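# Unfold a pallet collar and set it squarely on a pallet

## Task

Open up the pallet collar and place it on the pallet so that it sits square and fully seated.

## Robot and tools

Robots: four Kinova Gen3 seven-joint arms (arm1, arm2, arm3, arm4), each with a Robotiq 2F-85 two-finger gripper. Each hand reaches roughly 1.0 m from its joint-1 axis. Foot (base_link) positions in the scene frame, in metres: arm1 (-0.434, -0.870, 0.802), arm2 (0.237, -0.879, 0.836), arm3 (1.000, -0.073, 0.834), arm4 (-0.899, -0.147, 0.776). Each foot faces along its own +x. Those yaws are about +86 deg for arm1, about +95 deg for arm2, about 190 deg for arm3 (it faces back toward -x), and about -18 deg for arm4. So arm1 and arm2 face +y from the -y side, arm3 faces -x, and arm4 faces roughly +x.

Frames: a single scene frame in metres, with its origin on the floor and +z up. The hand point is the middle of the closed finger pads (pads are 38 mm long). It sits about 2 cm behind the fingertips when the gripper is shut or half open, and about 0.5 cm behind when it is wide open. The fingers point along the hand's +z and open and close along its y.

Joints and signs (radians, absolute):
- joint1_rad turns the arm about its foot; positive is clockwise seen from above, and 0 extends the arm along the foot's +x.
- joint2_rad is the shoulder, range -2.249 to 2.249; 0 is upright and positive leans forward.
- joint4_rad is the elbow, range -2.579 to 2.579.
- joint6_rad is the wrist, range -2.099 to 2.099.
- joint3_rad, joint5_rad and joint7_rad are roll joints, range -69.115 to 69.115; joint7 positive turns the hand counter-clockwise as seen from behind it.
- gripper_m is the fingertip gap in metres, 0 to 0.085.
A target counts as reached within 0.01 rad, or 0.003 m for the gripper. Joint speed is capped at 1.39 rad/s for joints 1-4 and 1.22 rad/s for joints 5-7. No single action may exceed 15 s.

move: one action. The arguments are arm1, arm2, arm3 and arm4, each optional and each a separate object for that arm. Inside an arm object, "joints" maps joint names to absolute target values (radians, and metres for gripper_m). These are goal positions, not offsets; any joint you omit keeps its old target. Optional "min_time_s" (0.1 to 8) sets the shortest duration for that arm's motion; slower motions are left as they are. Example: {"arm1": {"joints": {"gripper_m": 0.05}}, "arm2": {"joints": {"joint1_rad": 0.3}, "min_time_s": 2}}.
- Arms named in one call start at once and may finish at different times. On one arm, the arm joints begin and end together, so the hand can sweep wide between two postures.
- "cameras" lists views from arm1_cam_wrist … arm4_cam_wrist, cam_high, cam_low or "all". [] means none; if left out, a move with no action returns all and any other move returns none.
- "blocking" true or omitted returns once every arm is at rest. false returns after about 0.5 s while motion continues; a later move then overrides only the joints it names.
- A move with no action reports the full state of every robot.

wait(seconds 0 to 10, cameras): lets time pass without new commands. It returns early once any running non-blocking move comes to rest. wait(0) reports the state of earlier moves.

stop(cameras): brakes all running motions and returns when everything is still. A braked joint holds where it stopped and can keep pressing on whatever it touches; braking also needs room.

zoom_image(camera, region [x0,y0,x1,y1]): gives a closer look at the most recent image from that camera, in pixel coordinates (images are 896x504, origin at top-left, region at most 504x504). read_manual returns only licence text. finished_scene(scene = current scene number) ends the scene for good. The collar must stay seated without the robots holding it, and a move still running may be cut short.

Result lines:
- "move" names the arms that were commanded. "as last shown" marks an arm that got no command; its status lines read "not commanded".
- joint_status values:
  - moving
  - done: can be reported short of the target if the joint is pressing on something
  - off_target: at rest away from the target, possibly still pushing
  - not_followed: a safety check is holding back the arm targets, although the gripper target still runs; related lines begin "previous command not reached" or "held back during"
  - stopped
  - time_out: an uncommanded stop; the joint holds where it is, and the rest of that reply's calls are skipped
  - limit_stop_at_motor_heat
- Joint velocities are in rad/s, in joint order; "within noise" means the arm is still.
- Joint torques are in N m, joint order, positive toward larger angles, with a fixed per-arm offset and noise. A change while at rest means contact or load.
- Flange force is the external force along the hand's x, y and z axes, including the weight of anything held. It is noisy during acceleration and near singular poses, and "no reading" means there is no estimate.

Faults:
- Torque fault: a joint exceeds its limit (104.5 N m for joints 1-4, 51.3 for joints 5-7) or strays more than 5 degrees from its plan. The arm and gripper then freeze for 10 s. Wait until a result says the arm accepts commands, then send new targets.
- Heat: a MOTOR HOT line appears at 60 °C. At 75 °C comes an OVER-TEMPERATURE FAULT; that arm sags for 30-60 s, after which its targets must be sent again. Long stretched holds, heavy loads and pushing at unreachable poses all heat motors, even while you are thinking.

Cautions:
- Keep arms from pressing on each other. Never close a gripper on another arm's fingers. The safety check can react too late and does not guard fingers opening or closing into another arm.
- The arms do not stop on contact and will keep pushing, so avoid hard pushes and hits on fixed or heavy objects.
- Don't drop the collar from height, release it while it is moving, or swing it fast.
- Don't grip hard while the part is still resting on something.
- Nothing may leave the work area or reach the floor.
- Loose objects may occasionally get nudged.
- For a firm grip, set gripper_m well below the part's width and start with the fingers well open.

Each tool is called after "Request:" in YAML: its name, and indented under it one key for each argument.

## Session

Request:
move:
  cameras: ["all"]

Scene clock: 0.00 s.
Joint torques (N m): no reading
Motor temperatures (°C): arm1=[29 34 30 34 42 38 39] | arm2=[30 32 30 38 35 40 39] | arm3=[30 35 31 32 34 43 41] | arm4=[33 38 30 32 37 39 43]
Flange force (N): no reading
Joint velocities: within noise
arm1.joint_positions: joint1_rad=-0.367 joint2_rad=-0.377 joint3_rad=-0.057 joint4_rad=+1.429 joint5_rad=-0.042 joint6_rad=+1.959 joint7_rad=+1.590 gripper_m=+0.085
arm1.joint_status: not commanded
arm1.hand: x=-0.4765 y=-0.7218 z=+1.3267 quat_wxyz=(-0.030, +0.829, -0.555, -0.063) (m; scene frame)
arm2.joint_positions: joint1_rad=+0.431 joint2_rad=-0.325 joint3_rad=-0.121 joint4_rad=+1.564 joint5_rad=-0.059 joint6_rad=+2.061 joint7_rad=+1.315 gripper_m=+0.085
arm2.joint_status: not commanded
arm2.hand: x=+0.2662 y=-0.7709 z=+1.3148 quat_wxyz=(+0.064, +0.528, -0.845, +0.049) (m; scene frame)
arm3.joint_positions: joint1_rad=+0.096 joint2_rad=-0.467 joint3_rad=-0.112 joint4_rad=+1.431 joint5_rad=-0.009 joint6_rad=+1.934 joint7_rad=+1.197 gripper_m=+0.085
arm3.joint_status: not commanded
arm3.hand: x=+0.8569 y=-0.0903 z=+1.3719 quat_wxyz=(-0.012, -0.988, +0.093, +0.121) (m; scene frame)
arm4.joint_positions: joint1_rad=-0.491 joint2_rad=-0.360 joint3_rad=-0.101 joint4_rad=+1.548 joint5_rad=-0.046 joint6_rad=+1.971 joint7_rad=+1.689 gripper_m=+0.085
arm4.joint_status: not commanded
arm4.hand: x=-0.7613 y=-0.1078 z=+1.2588 quat_wxyz=(+0.016, +0.203, -0.979, +0.002) (m; scene frame)
pictures: arm1_cam_wrist, arm2_cam_wrist, arm3_cam_wrist, arm4_cam_wrist, cam_high, cam_low

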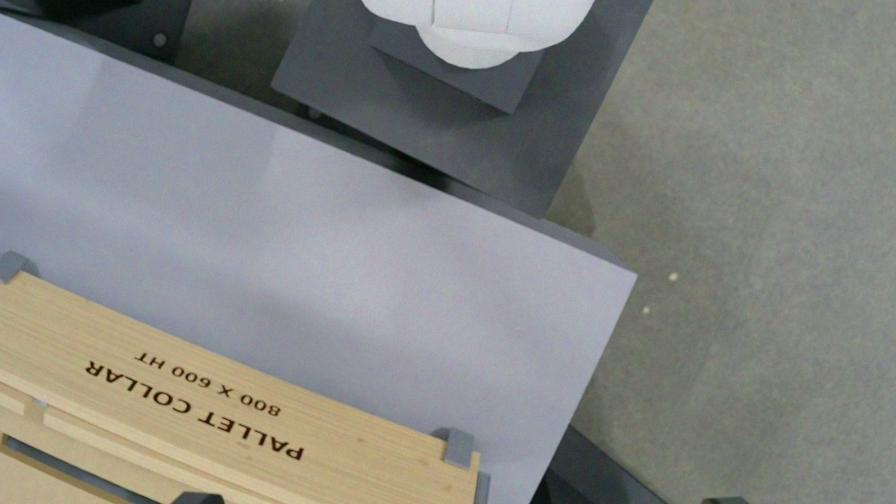

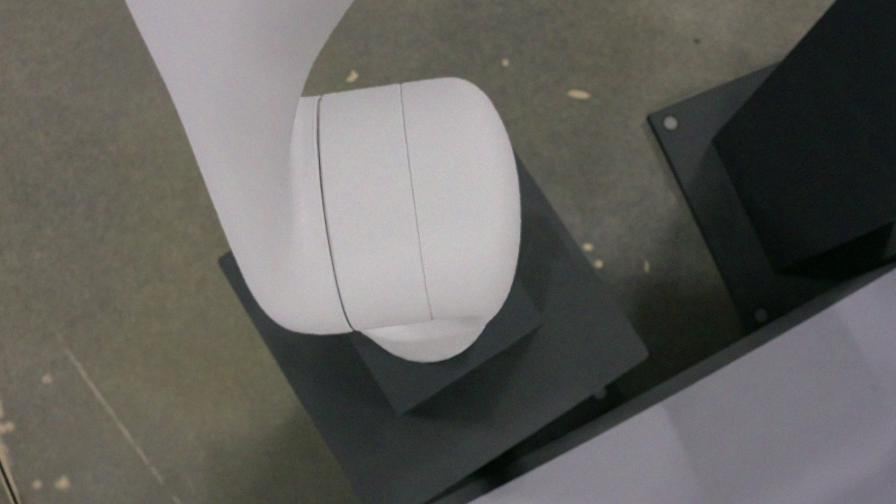

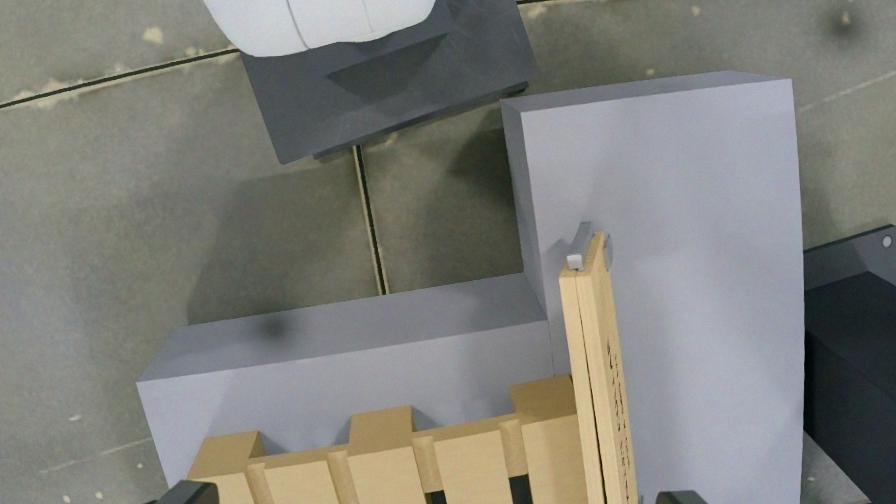

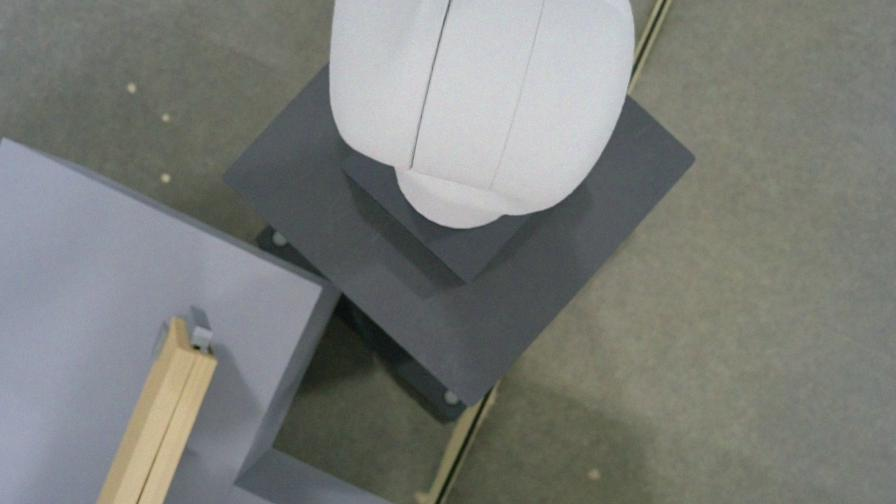

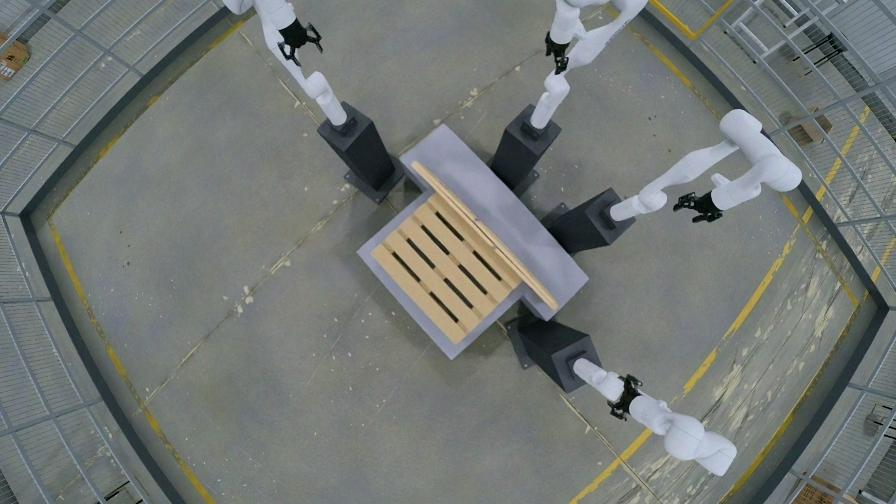

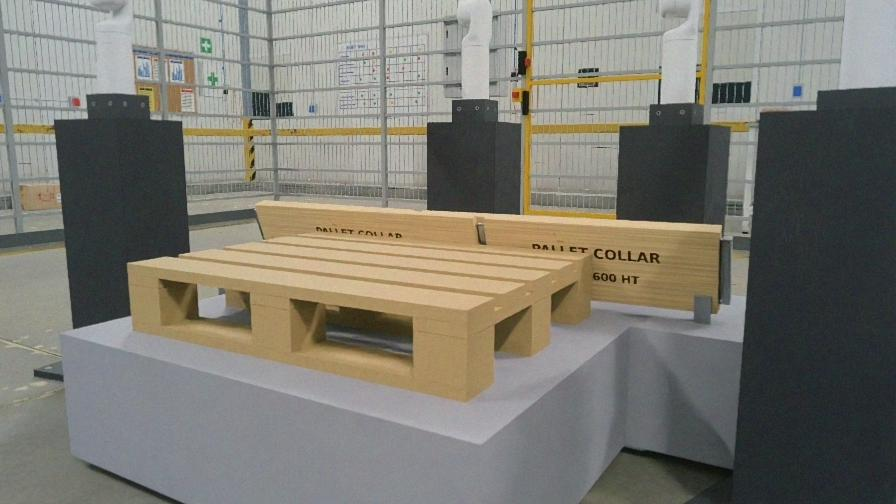

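Request:
move:
  arm3: {"joints":{"joint1_rad":-0.247,"joint2_rad":1.1751,"joint3_rad":0,"joint4_rad":1.17,"joint5_rad":0,"joint6_rad":0.7965,"joint7_rad":1.1512},"min_time_s":3}
  arm4: {"joints":{"joint1_rad":-0.0707,"joint2_rad":0.9505,"joint3_rad":0,"joint4_rad":1.5092,"joint5_rad":0,"joint6_rad":0.6819,"joint7_rad":1.8114},"min_time_s":3}
  arm2: {"joints":{"joint1_rad":-0.3608,"joint2_rad":1.1325,"joint3_rad":0,"joint4_rad":1.0791,"joint5_rad":0,"joint6_rad":0.93,"joint7_rad":2.684},"min_time_s":3}
  cameras: ["arm2_cam_wrist","arm3_cam_wrist","arm4_cam_wrist"]

Scene clock: 52.80 s.
Joint torques (N m): arm1=[0.28 -1.86 0.16 -8.61 0.08 -0.44 -0.25] | arm2=[-0.48 -25.97 0.47 -9.22 -0.02 -0.09 -0.16] | arm3=[1 -26.45 -0.56 -5.62 0.02 0.44 0.45] | arm4=[0.7 -22.27 1.08 -4.82 -0.04 0.16 -0.15]
Motor temperatures (°C): arm1=[29 34 30 35 42 38 39] | arm2=[30 32 30 39 35 40 39] | arm3=[30 35 31 32 34 43 41] | arm4=[33 38 30 32 37 39 43]
Flange force (N): arm1=[-2.0 -0.4 0.7] | arm2=[4.6 8.2 0.8] | arm3=[-3.6 4.2 3.1] | arm4=[-3.1 -0.6 0.5]
move: arm2 done; arm3 done; arm4 done
Joint velocities: within noise
arm1: as last shown
arm2.joint_positions: joint1_rad=-0.361 joint2_rad=+1.132 joint3_rad=+0.000 joint4_rad=+1.079 joint5_rad=+0.000 joint6_rad=+0.930 joint7_rad=+2.684 gripper_m=+0.085
arm2.joint_status: all done
arm2.hand: x=-0.0209 y=-0.3002 z=+0.8042 quat_wxyz=(-0.001, +1.000, +0.000, -0.004)
arm3.joint_positions: joint1_rad=-0.247 joint2_rad=+1.175 joint3_rad=+0.000 joint4_rad=+1.170 joint5_rad=+0.000 joint6_rad=+0.796 joint7_rad=+1.151 gripper_m=+0.085
arm3.joint_status: all done
arm3.hand: x=+0.4299 y=-0.2997 z=+0.7495 quat_wxyz=(+0.001, -1.000, +0.000, +0.000)
arm4.joint_positions: joint1_rad=-0.071 joint2_rad=+0.950 joint3_rad=+0.000 joint4_rad=+1.509 joint5_rad=+0.000 joint6_rad=+0.682 joint7_rad=+1.811 gripper_m=+0.085
arm4.joint_status: all done
arm4.hand: x=-0.3805 y=-0.3001 z=+0.7467 quat_wxyz=(+0.005, +0.000, -1.000, +0.006)

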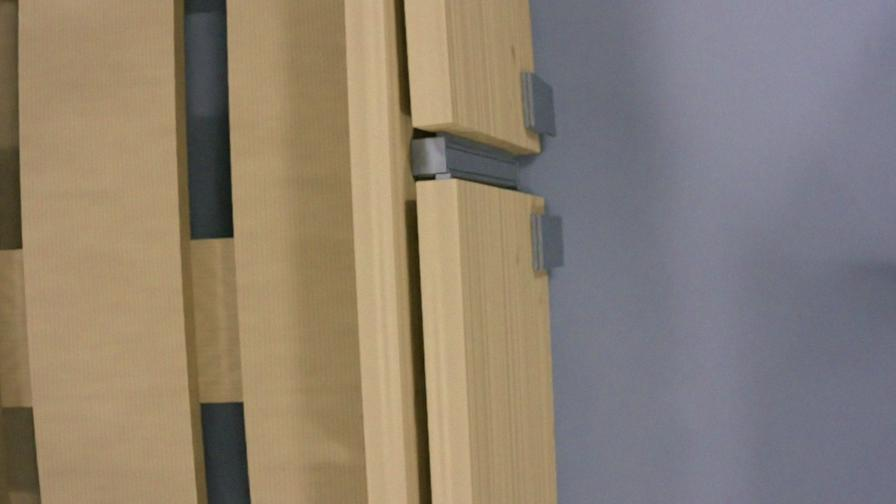

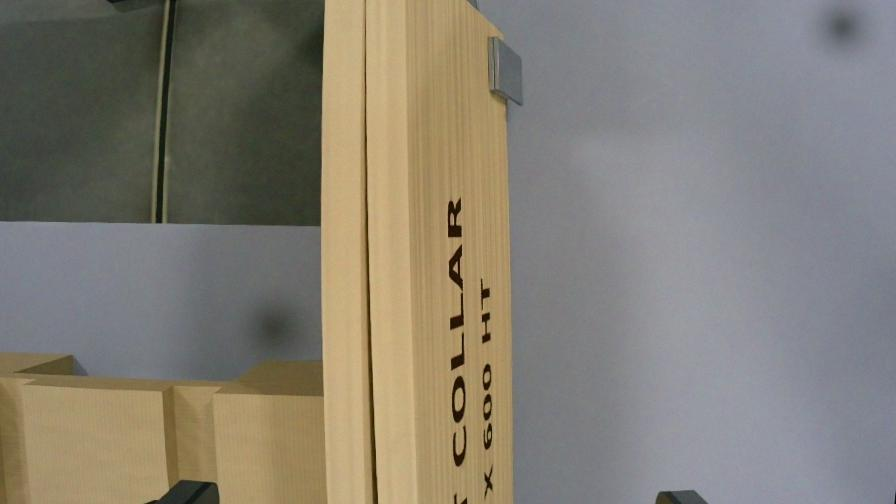

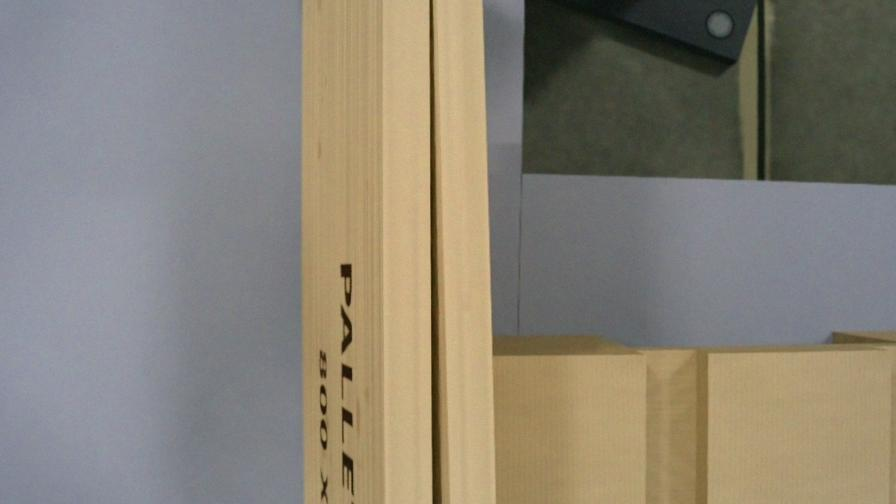

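Request:
move:
  arm3: {"joints":{"joint1_rad":-0.2062,"joint2_rad":1.5514,"joint4_rad":0.9694,"joint6_rad":0.6209,"joint7_rad":1.192},"min_time_s":2}
  arm4: {"joints":{"joint2_rad":1.3265,"joint4_rad":1.3808,"joint6_rad":0.4343},"min_time_s":2}
  cameras: ["arm3_cam_wrist","arm4_cam_wrist"]

Scene clock: 102.30 s.
Joint torques (N m): arm1=[0.22 -1.76 0.13 -8.56 0.08 -0.42 -0.23] | arm2=[-0.51 -25.96 0.48 -9.28 -0.03 -0.12 -0.17] | arm3=[0.95 -26.82 -0.51 -4.49 0.01 0.45 0.45] | arm4=[0.76 -23.52 1.09 -3.02 -0.08 0.12 -0.18]
Motor temperatures (°C): arm1=[29 34 30 35 42 38 39] | arm2=[30 32 30 39 35 40 39] | arm3=[30 35 31 32 34 43 41] | arm4=[33 38 30 32 37 39 43]
Flange force (N): arm1=[-1.8 -0.4 0.6] | arm2=[4.7 8.4 0.8] | arm3=[-3.4 3.9 4.7] | arm4=[-2.8 -0.5 1.4]
move: arm3 done; arm4 done
Joint velocities: within noise
arm1, arm2: as last shown
arm2.hand: x=-0.0209 y=-0.3002 z=+0.8041 quat_wxyz=(-0.001, +1.000, +0.000, -0.004)
arm3.joint_positions: joint1_rad=-0.206 joint2_rad=+1.551 joint3_rad=+0.000 joint4_rad=+0.969 joint5_rad=+0.000 joint6_rad=+0.621 joint7_rad=+1.192 gripper_m=+0.085
arm3.joint_status: all done
arm3.hand: x=+0.4301 y=-0.2723 z=+0.5596 quat_wxyz=(+0.001, -1.000, +0.000, +0.000)
arm4.joint_positions: joint1_rad=-0.071 joint2_rad=+1.326 joint3_rad=+0.000 joint4_rad=+1.381 joint5_rad=+0.000 joint6_rad=+0.434 joint7_rad=+1.811 gripper_m=+0.085
arm4.joint_status: all done
arm4.hand: x=-0.3823 y=-0.3024 z=+0.5627 quat_wxyz=(+0.005, +0.000, -1.000, +0.006)

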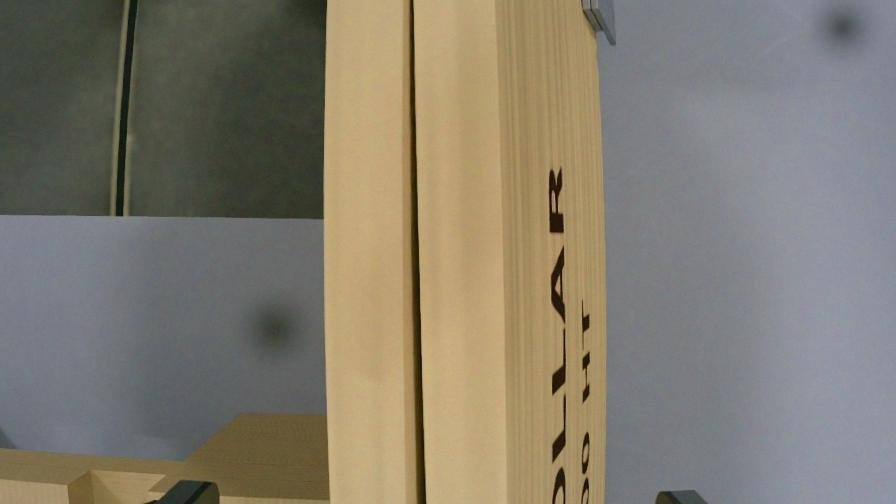

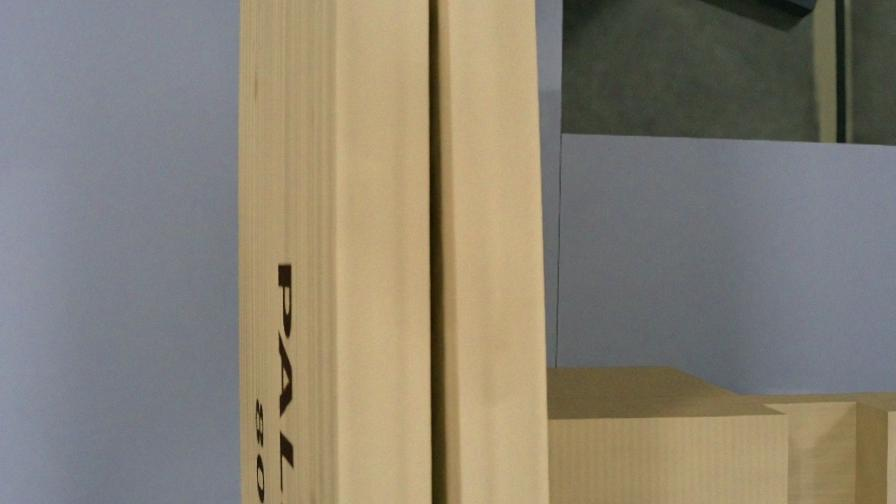

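Request:
move:
  arm3: {"joints":{"joint2_rad":1.7082,"joint4_rad":0.7976,"joint6_rad":0.6358},"min_time_s":2}
  arm4: {"joints":{"joint2_rad":1.4874,"joint4_rad":1.2583,"joint6_rad":0.3959},"min_time_s":2}
  cameras: ["arm2_cam_wrist","cam_low"]

Scene clock: 112.83 s.
Joint torques (N m): arm1=[0.24 -1.93 0.14 -8.65 0.12 -0.43 -0.22] | arm2=[-0.47 -25.96 0.48 -9.3 -0.06 -0.12 -0.18] | arm3=[0.97 -26.72 -0.51 -4.58 0.03 0.46 0.46] | arm4=[0.72 -23.7 1.15 -2.81 -0.05 0.14 -0.15]
Motor temperatures (°C): arm1=[29 34 30 35 42 38 39] | arm2=[30 33 30 39 35 40 39] | arm3=[30 35 31 32 34 43 41] | arm4=[33 38 30 32 37 39 43]
Flange force (N): arm1=[-2.1 -0.3 0.8] | arm2=[4.7 8.5 0.8] | arm3=[-4.1 4.2 5.5] | arm4=[-2.3 -0.3 1.6]
move: arm3 done; arm4 done
Joint velocities: within noise
arm1, arm2: as last shown
arm3.joint_positions: joint1_rad=-0.206 joint2_rad=+1.708 joint3_rad=+0.000 joint4_rad=+0.798 joint5_rad=+0.000 joint6_rad=+0.636 joint7_rad=+1.192 gripper_m=+0.085
arm3.joint_status: all done
arm3.hand: x=+0.4302 y=-0.2722 z=+0.4965 quat_wxyz=(+0.001, -1.000, +0.000, +0.000)
arm4.joint_positions: joint1_rad=-0.071 joint2_rad=+1.487 joint3_rad=+0.000 joint4_rad=+1.258 joint5_rad=+0.000 joint6_rad=+0.396 joint7_rad=+1.811 gripper_m=+0.085
arm4.joint_status: all done
arm4.hand: x=-0.3830 y=-0.3033 z=+0.4912 quat_wxyz=(+0.005, +0.000, -1.000, +0.006)

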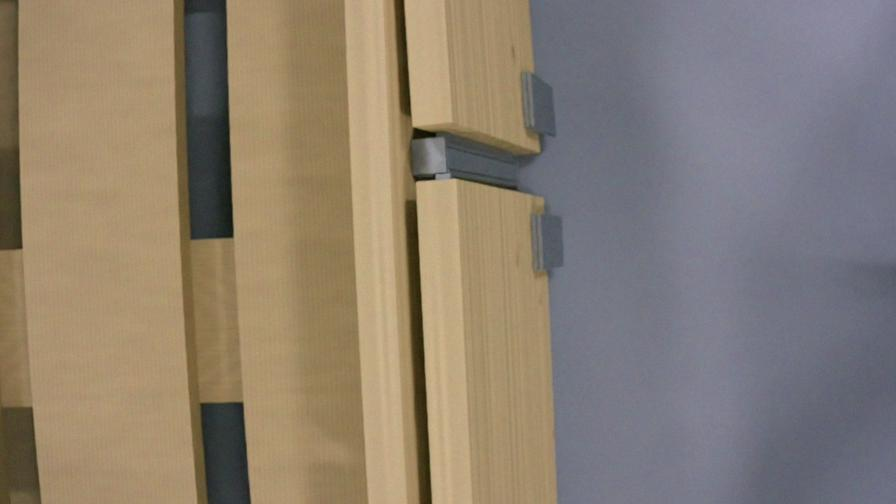

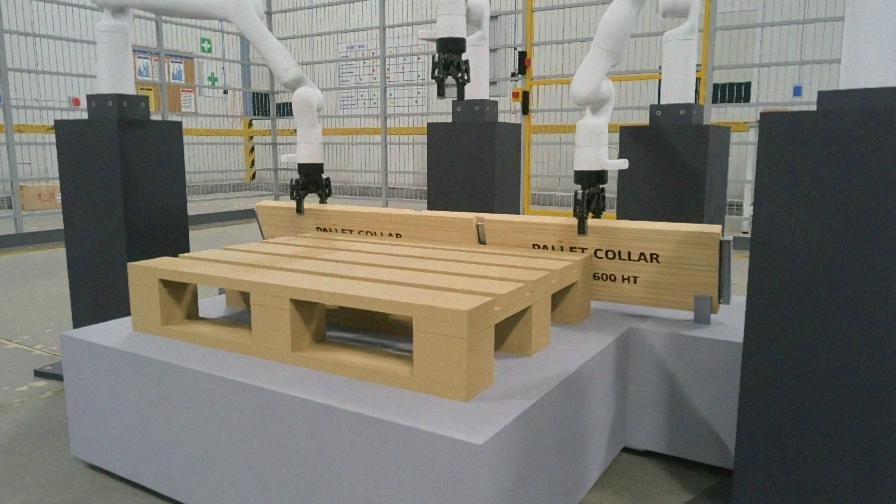

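Request:
move:
  arm3: {"joints":{"joint1_rad":-0.3233,"joint2_rad":1.7849,"joint4_rad":0.5664,"joint6_rad":0.7904,"joint7_rad":1.0749},"min_time_s":4}
  arm4: {"joints":{"joint1_rad":0.0581,"joint2_rad":1.5156,"joint4_rad":1.1429,"joint6_rad":0.4831,"joint7_rad":1.9402},"min_time_s":4}
  cameras: ["arm2_cam_wrist","arm3_cam_wrist","arm4_cam_wrist","cam_low"]

Scene clock: 148.70 s.
Joint torques (N m): arm1=[0.2 -1.8 0.14 -8.59 0.13 -0.46 -0.26] | arm2=[-0.48 -25.96 0.49 -9.28 -0.04 -0.12 -0.19] | arm3=[0.98 -27.53 -0.58 -5.62 0.02 0.44 0.46] | arm4=[0.74 -24.4 1.19 -3.43 -0.03 0.16 -0.17]
Motor temperatures (°C): arm1=[29 34 30 35 42 38 39] | arm2=[30 33 30 39 35 40 39] | arm3=[30 36 31 32 34 43 41] | arm4=[33 39 30 32 37 39 43]
Flange force (N): arm1=[-1.8 -0.4 0.6] | arm2=[4.7 8.4 0.8] | arm3=[-6.6 5.9 6.9] | arm4=[-2.8 -0.9 1.7]
move: arm3 done; arm4 done
Joint velocities: within noise
arm1, arm2: as last shown
arm3.joint_positions: joint1_rad=-0.323 joint2_rad=+1.785 joint3_rad=+0.000 joint4_rad=+0.566 joint5_rad=+0.000 joint6_rad=+0.790 joint7_rad=+1.075 gripper_m=+0.085
arm3.joint_status: all done
arm3.hand: x=+0.4302 y=-0.3522 z=+0.4963 quat_wxyz=(+0.001, -1.000, +0.000, +0.000)
arm4.joint_positions: joint1_rad=+0.058 joint2_rad=+1.516 joint3_rad=+0.000 joint4_rad=+1.143 joint5_rad=+0.000 joint6_rad=+0.483 joint7_rad=+1.940 gripper_m=+0.085
arm4.joint_status: all done
arm4.hand: x=-0.3831 y=-0.3780 z=+0.4919 quat_wxyz=(+0.005, +0.000, -1.000, +0.006)

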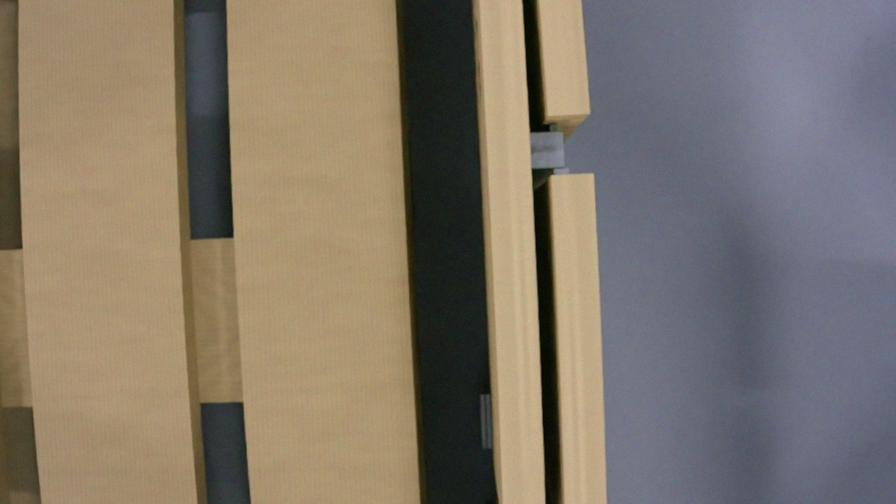

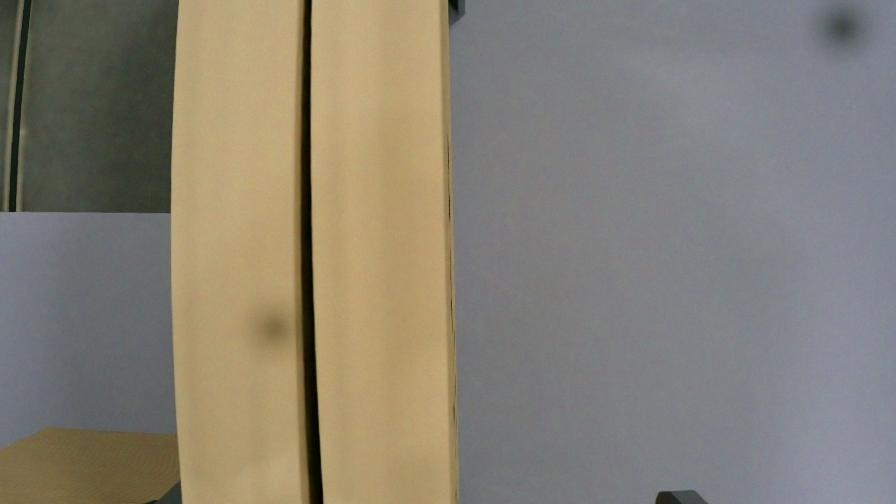

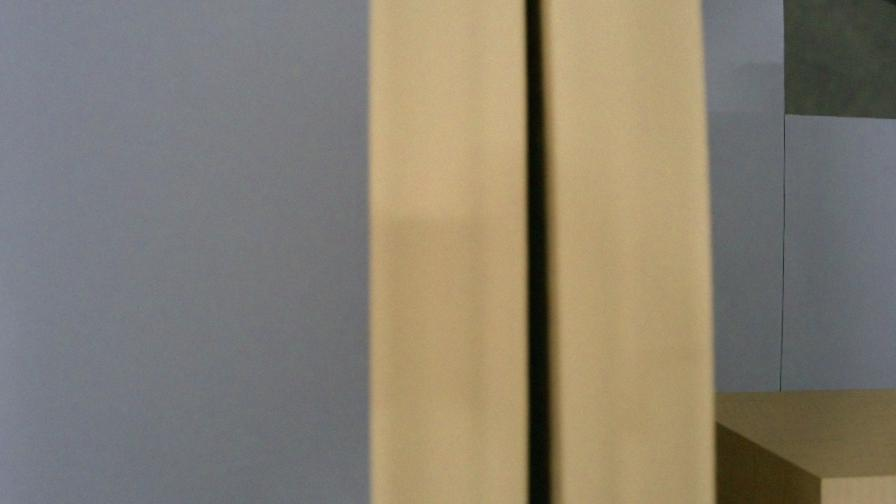

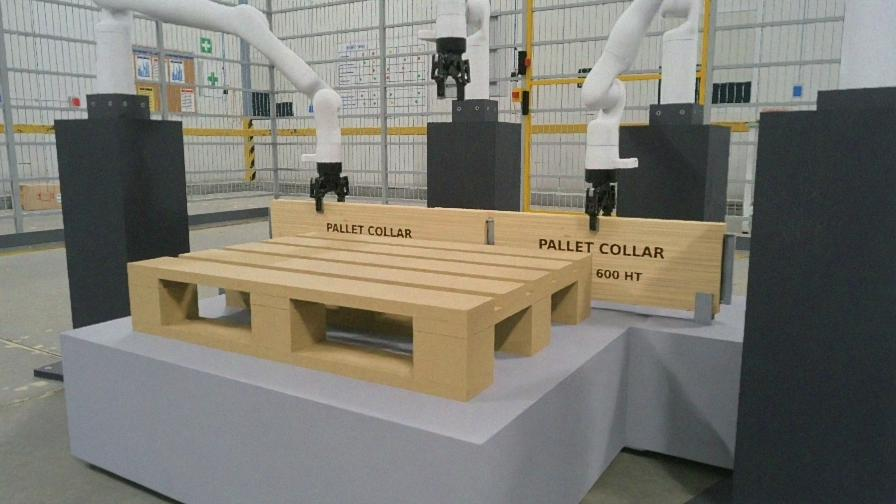

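Request:
zoom_image:
  camera: "arm2_cam_wrist"
  region: [470, 340, 620, 500]

Request:
zoom_image:
  camera: "arm2_cam_wrist"
  region: [470, 180, 620, 340]

Scaled by 3.150 from the camera's image (finer frame: 1280x720).

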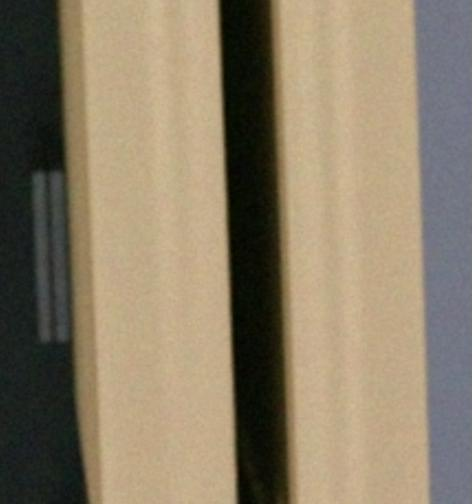

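Scaled by 3.150 from the camera's image (finer frame: 1280x720).

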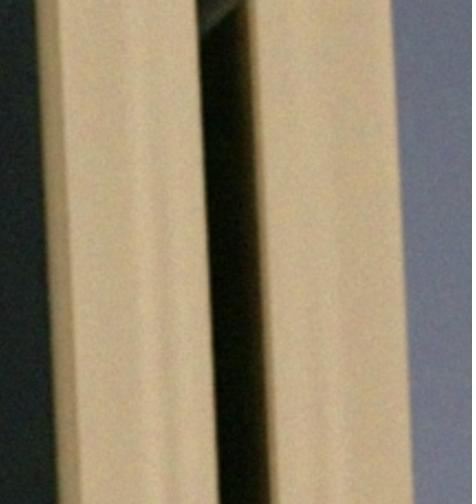

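Request:
move:
  arm2: {"joints":{"joint1_rad":-0.4596,"joint2_rad":1.4359,"joint4_rad":1.1446,"joint6_rad":0.5611,"joint7_rad":2.5858,"gripper_m":0.04},"min_time_s":2}
  cameras: ["arm2_cam_wrist"]

Request:
zoom_image:
  camera: "arm2_cam_wrist"
  region: [300, 304, 600, 504]

Scene clock: 198.67 s.
Joint torques (N m): arm1=[0.24 -1.87 0.18 -8.59 0.09 -0.42 -0.28] | arm2=[-0.42 -25.26 0.54 -6.81 -0.01 -0.1 -0.15] | arm3=[0.93 -27.51 -0.55 -5.59 0.04 0.44 0.46] | arm4=[0.67 -24.42 1.18 -3.39 -0.08 0.15 -0.19]
Motor temperatures (°C): arm1=[29 34 30 35 42 38 39] | arm2=[30 34 30 39 35 40 39] | arm3=[30 36 31 32 34 43 41] | arm4=[33 39 30 32 37 39 43]
Flange force (N): arm1=[-2.0 -0.4 0.6] | arm2=[4.9 7.1 -2.2] | arm3=[-6.8 6.0 6.9] | arm4=[-2.9 -1.2 1.8]
move: arm2 done
Joint velocities: within noise
arm1, arm3, arm4: as last shown
arm2.joint_positions: joint1_rad=-0.460 joint2_rad=+1.436 joint3_rad=+0.000 joint4_rad=+1.145 joint5_rad=+0.000 joint6_rad=+0.561 joint7_rad=+2.586 gripper_m=+0.040
arm2.joint_status: all done
arm2.hand: x=-0.0526 y=-0.3693 z=+0.6040 quat_wxyz=(-0.001, +1.000, +0.000, -0.004)

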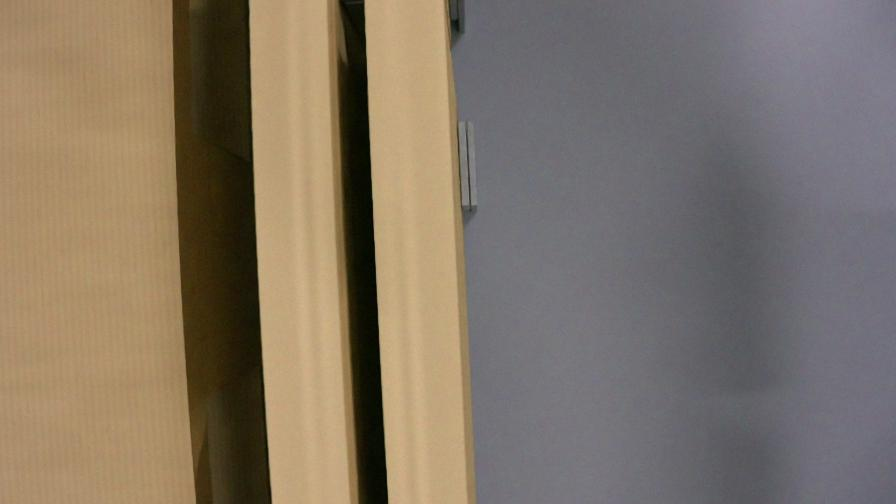

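Scaled by 1.680 from the camera's image (finer frame: 1280x720).

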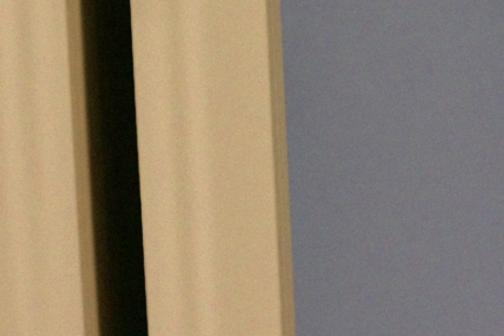

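Request:
move:
  arm2: {"joints":{"joint1_rad":-0.4616,"joint2_rad":1.5514,"joint4_rad":1.05,"joint6_rad":0.5401,"joint7_rad":2.5838},"min_time_s":2}

Request:
move:
  arm2: {"joints":{"joint2_rad":1.5751,"joint4_rad":1.0266,"joint6_rad":0.5399},"min_time_s":1.5}
  cameras: ["arm2_cam_wrist","cam_low"]

Request:
zoom_image:
  camera: "cam_low"
  region: [400, 140, 520, 260]

Scene clock: 228.67 s.
Joint torques (N m): arm1=[0.26 -1.81 0.19 -8.6 0.11 -0.44 -0.22] | arm2=[-0.44 -25.3 0.5 -6.63 -0.02 -0.12 -0.17] | arm3=[0.98 -27.52 -0.54 -5.59 0.03 0.45 0.44] | arm4=[0.7 -24.46 1.13 -3.47 -0.05 0.13 -0.16]
Motor temperatures (°C): arm1=[29 34 30 35 42 38 39] | arm2=[30 34 30 39 35 40 39] | arm3=[30 36 31 32 34 43 41] | arm4=[33 39 30 32 37 39 43]
Flange force (N): arm1=[-1.9 -0.2 0.7] | arm2=[5.1 7.3 -3.1] | arm3=[-6.7 6.0 6.9] | arm4=[-2.7 -1.0 1.7]
move: arm2 done
Joint velocities: within noise
arm1, arm3, arm4: as last shown
arm2.joint_positions: joint1_rad=-0.462 joint2_rad=+1.551 joint3_rad=+0.000 joint4_rad=+1.050 joint5_rad=+0.000 joint6_rad=+0.540 joint7_rad=+2.584 gripper_m=+0.040
arm2.joint_status: all done
arm2.hand: x=-0.0531 y=-0.3713 z=+0.5521 quat_wxyz=(-0.001, +1.000, +0.000, -0.004)
pictures: none

Scene clock: 230.47 s.
Joint torques (N m): arm1=[0.16 -1.85 0.15 -8.5 0.08 -0.44 -0.23] | arm2=[-0.46 -25.28 0.57 -6.66 -0.03 -0.11 -0.2] | arm3=[0.98 -27.53 -0.55 -5.59 0.02 0.43 0.46] | arm4=[0.73 -24.53 1.19 -3.48 -0.08 0.14 -0.15]
Motor temperatures (°C): arm1=[29 34 30 35 42 38 39] | arm2=[30 34 30 39 35 40 39] | arm3=[30 36 31 32 34 43 41] | arm4=[33 39 30 32 37 39 43]
Flange force (N): arm1=[-2.1 -0.4 0.2] | arm2=[5.4 7.5 -3.4] | arm3=[-6.9 6.1 7.0] | arm4=[-2.8 -0.9 1.9]
move: arm2 done
Joint velocities: within noise
arm1, arm3, arm4: as last shown
arm2.joint_positions: joint1_rad=-0.462 joint2_rad=+1.575 joint3_rad=+0.000 joint4_rad=+1.027 joint5_rad=+0.000 joint6_rad=+0.540 joint7_rad=+2.584 gripper_m=+0.040
arm2.joint_status: all done
arm2.hand: x=-0.0532 y=-0.3713 z=+0.5421 quat_wxyz=(-0.001, +1.000, +0.000, -0.004)

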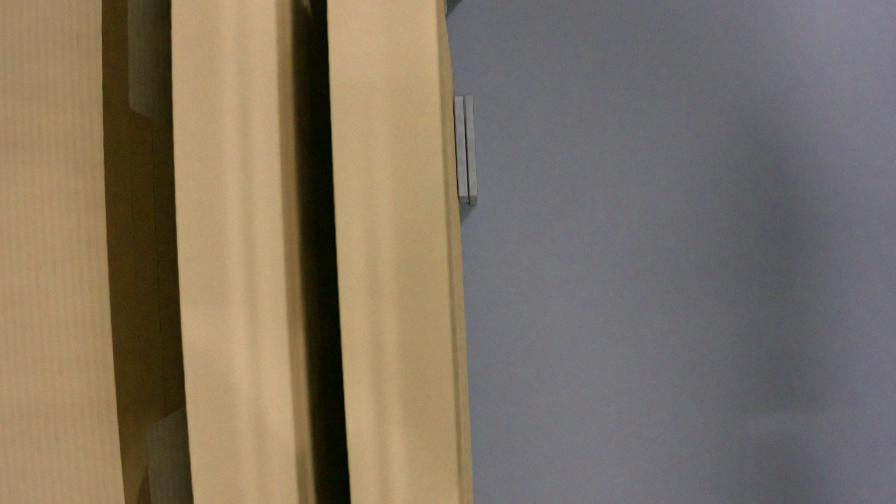

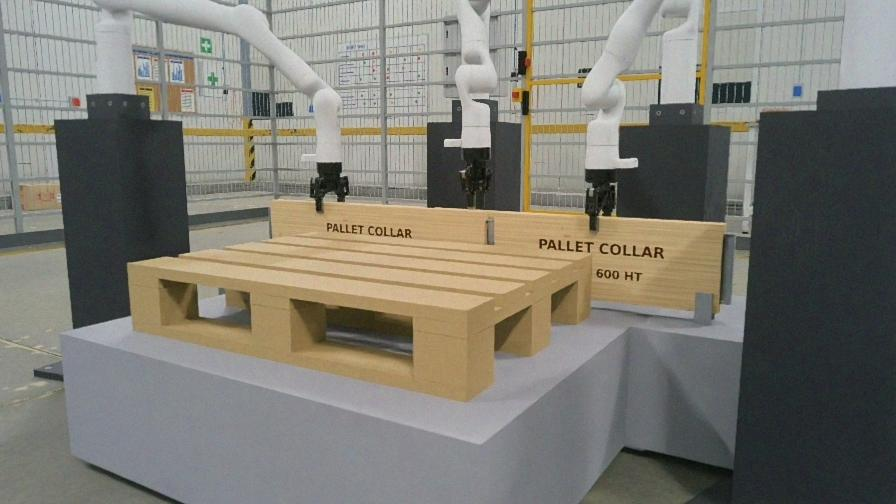

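Scaled by 4.200 from the camera's image (finer frame: 1280x720).

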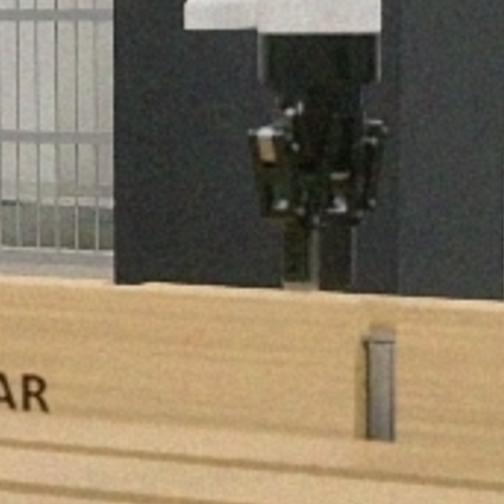

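Request:
move:
  arm2: {"joints":{"joint2_rad":1.5894,"joint4_rad":1.012,"joint6_rad":0.5402},"min_time_s":1}

Request:
move:
  arm2: {"joints":{"joint2_rad":1.5991,"joint4_rad":1.002,"joint6_rad":0.5405},"min_time_s":1}
  cameras: ["arm2_cam_wrist"]

Scene clock: 238.23 s.
Joint torques (N m): arm1=[0.2 -1.88 0.15 -8.54 0.1 -0.5 -0.23] | arm2=[-0.46 -25.27 0.61 -6.62 -0.01 -0.12 -0.17] | arm3=[0.98 -27.5 -0.55 -5.58 0 0.44 0.43] | arm4=[0.73 -24.46 1.12 -3.33 -0.06 0.15 -0.17]
Motor temperatures (°C): arm1=[29 34 30 35 42 38 39] | arm2=[30 34 30 39 35 40 39] | arm3=[30 36 31 32 34 43 41] | arm4=[33 39 30 32 37 39 43]
Flange force (N): arm1=[-2.1 -0.4 0.2] | arm2=[5.3 7.4 -3.4] | arm3=[-6.8 6.0 6.9] | arm4=[-3.4 -1.2 2.1]
move: arm2 done
Joint velocities: within noise
arm1.joint_positions: joint1_rad=-0.367 joint2_rad=-0.377 joint3_rad=-0.057 joint4_rad=+1.429 joint5_rad=-0.042 joint6_rad=+1.959 joint7_rad=+1.590 gripper_m=+0.085
arm1.joint_status: not commanded
arm1.hand: x=-0.4765 y=-0.7218 z=+1.3267 quat_wxyz=(-0.030, +0.829, -0.555, -0.063)
arm2.joint_positions: joint1_rad=-0.462 joint2_rad=+1.589 joint3_rad=+0.000 joint4_rad=+1.012 joint5_rad=+0.000 joint6_rad=+0.540 joint7_rad=+2.584 gripper_m=+0.040
arm2.joint_status: all done
arm2.hand: x=-0.0532 y=-0.3713 z=+0.5361 quat_wxyz=(-0.001, +1.000, +0.000, -0.004)
arm3, arm4: as last shown
pictures: none

Scene clock: 239.53 s.
Joint torques (N m): arm1=[0.23 -1.84 0.17 -8.61 0.05 -0.44 -0.23] | arm2=[-4.36 -5.22 -3.98 -4.33 -1.1 -2.23 0.14] | arm3=[0.74 -27.59 -0.71 -5.65 -0.06 0.41 0.46] | arm4=[0.72 -24.46 1.19 -3.41 -0.08 0.12 -0.19]
Motor temperatures (°C): arm1=[29 34 30 35 42 38 39] | arm2=[30 34 30 39 35 40 39] | arm3=[30 36 31 32 34 43 41] | arm4=[33 39 30 32 37 39 43]
Flange force (N): arm1=[-2.0 -0.3 0.7] | arm2=[15.1 12.2 -46.0] | arm3=[-6.8 5.7 7.0] | arm4=[-3.1 -1.1 1.9]
move: arm2 done
Joint velocities: within noise
arm1, arm3, arm4: as last shown
arm2.joint_positions: joint1_rad=-0.462 joint2_rad=+1.599 joint3_rad=+0.000 joint4_rad=+1.002 joint5_rad=+0.000 joint6_rad=+0.541 joint7_rad=+2.584 gripper_m=+0.040
arm2.joint_status: all done
arm2.hand: x=-0.0533 y=-0.3712 z=+0.5321 quat_wxyz=(-0.001, +1.000, +0.000, -0.004)
arm3.hand: x=+0.4302 y=-0.3521 z=+0.4963 quat_wxyz=(+0.001, -1.000, +0.000, +0.000)

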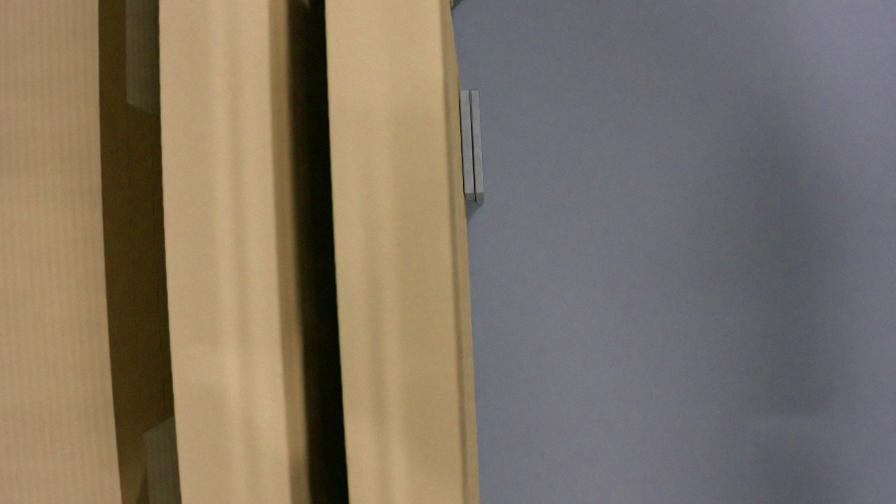

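Request:
move:
  arm2: {"joints":{"joint1_rad":-0.4634,"joint2_rad":1.5774,"joint4_rad":1.0307,"joint6_rad":0.5335,"joint7_rad":2.582},"min_time_s":1}

Request:
move:
  arm2: {"joints":{"joint2_rad":1.5966,"joint4_rad":1.0111,"joint6_rad":0.534},"min_time_s":1.2}
  cameras: ["arm2_cam_wrist"]

Scene clock: 261.87 s.
Joint torques (N m): arm1=[0.2 -1.87 0.1 -8.61 0.06 -0.41 -0.24] | arm2=[-0.47 -25.2 0.54 -6.55 -0.04 -0.1 -0.2] | arm3=[0.98 -27.54 -0.55 -5.62 0.02 0.43 0.45] | arm4=[0.75 -24.44 1.16 -3.5 -0.05 0.13 -0.19]
Motor temperatures (°C): arm1=[29 34 30 35 42 38 39] | arm2=[30 33 30 39 35 40 39] | arm3=[30 37 31 32 34 43 41] | arm4=[33 39 30 32 37 39 43]
Flange force (N): arm1=[-2.0 -0.5 0.8] | arm2=[5.3 7.3 -3.3] | arm3=[-6.7 6.0 6.9] | arm4=[-2.6 -0.9 1.6]
move: arm2 done
Joint velocities: within noise
arm1, arm3, arm4: as last shown
arm2.joint_positions: joint1_rad=-0.463 joint2_rad=+1.577 joint3_rad=+0.000 joint4_rad=+1.031 joint5_rad=+0.000 joint6_rad=+0.534 joint7_rad=+2.582 gripper_m=+0.040
arm2.joint_status: all done
arm2.hand: x=-0.0532 y=-0.3733 z=+0.5401 quat_wxyz=(-0.001, +1.000, +0.000, -0.004)
pictures: none

Scene clock: 263.33 s.
Joint torques (N m): arm1=[0.2 -1.86 0.23 -8.62 0.07 -0.4 -0.25] | arm2=[-3.66 -7.11 -3.27 -4.17 -0.91 -1.73 0.08] | arm3=[0.99 -27.52 -0.54 -5.58 0.02 0.45 0.46] | arm4=[0.69 -24.45 1.15 -3.33 0 0.14 -0.15]
Motor temperatures (°C): arm1=[29 34 30 35 42 38 39] | arm2=[30 33 30 39 35 40 39] | arm3=[30 37 31 32 34 43 41] | arm4=[33 39 30 32 37 39 43]
Flange force (N): arm1=[-2.0 -0.2 0.8] | arm2=[13.2 11.1 -41.1] | arm3=[-6.8 6.0 7.0] | arm4=[-3.4 -1.2 2.0]
move: arm2 done
Joint velocities: within noise
arm1, arm3, arm4: as last shown
arm2.joint_positions: joint1_rad=-0.463 joint2_rad=+1.597 joint3_rad=+0.000 joint4_rad=+1.011 joint5_rad=+0.000 joint6_rad=+0.534 joint7_rad=+2.582 gripper_m=+0.040
arm2.joint_status: all done
arm2.hand: x=-0.0532 y=-0.3732 z=+0.5321 quat_wxyz=(-0.001, +1.000, +0.000, -0.004)
arm3.hand: x=+0.4302 y=-0.3522 z=+0.4963 quat_wxyz=(+0.001, -1.000, +0.000, +0.000)

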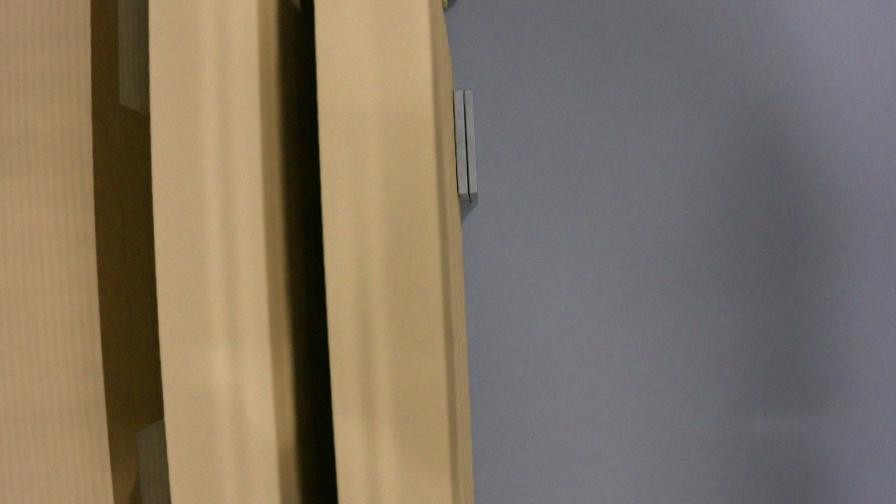

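Request:
move:
  arm2: {"joints":{"joint2_rad":1.593,"joint4_rad":1.0148,"joint6_rad":0.5338},"min_time_s":0.5}

Request:
move:
  arm2: {"joints":{"gripper_m":0.014}}
  cameras: ["arm2_cam_wrist"]

Scene clock: 291.40 s.
Joint torques (N m): arm1=[0.2 -1.84 0.16 -8.61 0.1 -0.39 -0.27] | arm2=[-1.24 -18.49 -0.51 -5.43 -0.28 -0.57 -0.11] | arm3=[0.95 -27.48 -0.56 -5.6 0.02 0.46 0.46] | arm4=[0.79 -24.45 1.19 -3.46 -0.03 0.16 -0.17]
Motor temperatures (°C): arm1=[29 34 30 35 42 38 39] | arm2=[30 33 30 38 35 40 39] | arm3=[30 37 31 32 34 43 41] | arm4=[33 40 30 32 37 39 43]
Flange force (N): arm1=[-2.0 -0.4 0.8] | arm2=[7.3 8.5 -16.8] | arm3=[-6.5 5.8 6.7] | arm4=[-2.8 -0.8 1.7]
move: arm2 done
Joint velocities: within noise
arm1: as last shown
arm2.joint_positions: joint1_rad=-0.463 joint2_rad=+1.593 joint3_rad=+0.000 joint4_rad=+1.015 joint5_rad=+0.000 joint6_rad=+0.534 joint7_rad=+2.582 gripper_m=+0.040
arm2.joint_status: all done
arm2.hand: x=-0.0533 y=-0.3733 z=+0.5335 quat_wxyz=(-0.001, +1.000, +0.000, -0.004)
arm3.joint_positions: joint1_rad=-0.323 joint2_rad=+1.785 joint3_rad=+0.000 joint4_rad=+0.566 joint5_rad=+0.000 joint6_rad=+0.790 joint7_rad=+1.075 gripper_m=+0.085
arm3.joint_status: not commanded
arm3.hand: x=+0.4302 y=-0.3522 z=+0.4963 quat_wxyz=(+0.001, -1.000, +0.000, +0.000)
arm4.joint_positions: joint1_rad=+0.058 joint2_rad=+1.516 joint3_rad=+0.000 joint4_rad=+1.143 joint5_rad=+0.000 joint6_rad=+0.483 joint7_rad=+1.940 gripper_m=+0.085
arm4.joint_status: not commanded
arm4.hand: x=-0.3831 y=-0.3780 z=+0.4919 quat_wxyz=(+0.005, +0.000, -1.000, +0.006)
pictures: none

Scene clock: 292.30 s.
Joint torques (N m): arm1=[0.22 -1.87 0.2 -8.55 0.1 -0.42 -0.23] | arm2=[-3.89 -12.82 -3.54 -5.19 -1.35 -1.6 -0.44] | arm3=[0.97 -27.52 -0.53 -5.62 0.01 0.43 0.45] | arm4=[0.67 -24.45 1.17 -3.52 -0.02 0.17 -0.17]
Motor temperatures (°C): arm1=[29 34 30 35 42 38 39] | arm2=[30 33 30 38 35 40 39] | arm3=[30 37 31 32 34 43 41] | arm4=[33 40 30 32 37 39 43]
Flange force (N): arm1=[-2.1 -0.2 0.5] | arm2=[13.1 8.3 -29.8] | arm3=[-6.6 5.9 6.8] | arm4=[-2.4 -0.9 1.6]
move: arm2 off_target
Joint velocities: within noise
arm1, arm3, arm4: as last shown
arm2.joint_positions: joint1_rad=-0.463 joint2_rad=+1.593 joint3_rad=+0.000 joint4_rad=+1.015 joint5_rad=+0.000 joint6_rad=+0.534 joint7_rad=+2.582 gripper_m=+0.018
arm2.joint_status: gripper_m off_target (ended at +0.018, target +0.014)
arm2.hand: x=-0.0532 y=-0.3732 z=+0.5336 quat_wxyz=(-0.001, +1.000, +0.000, -0.004)

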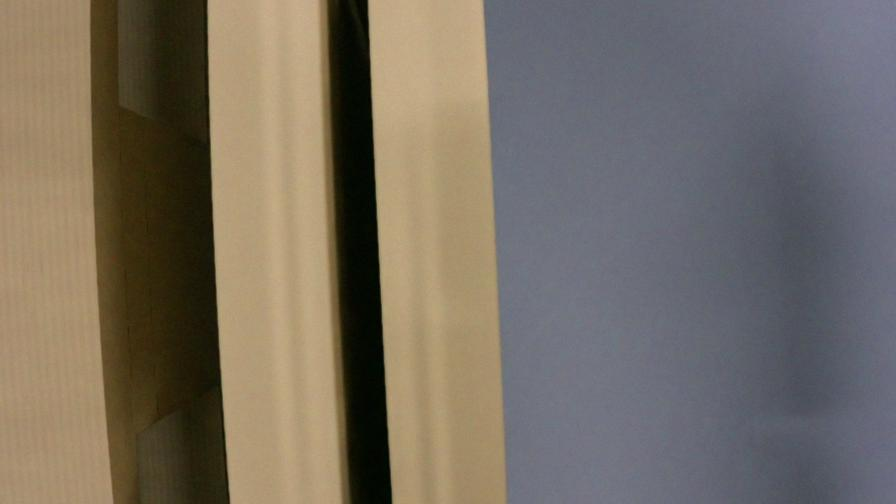

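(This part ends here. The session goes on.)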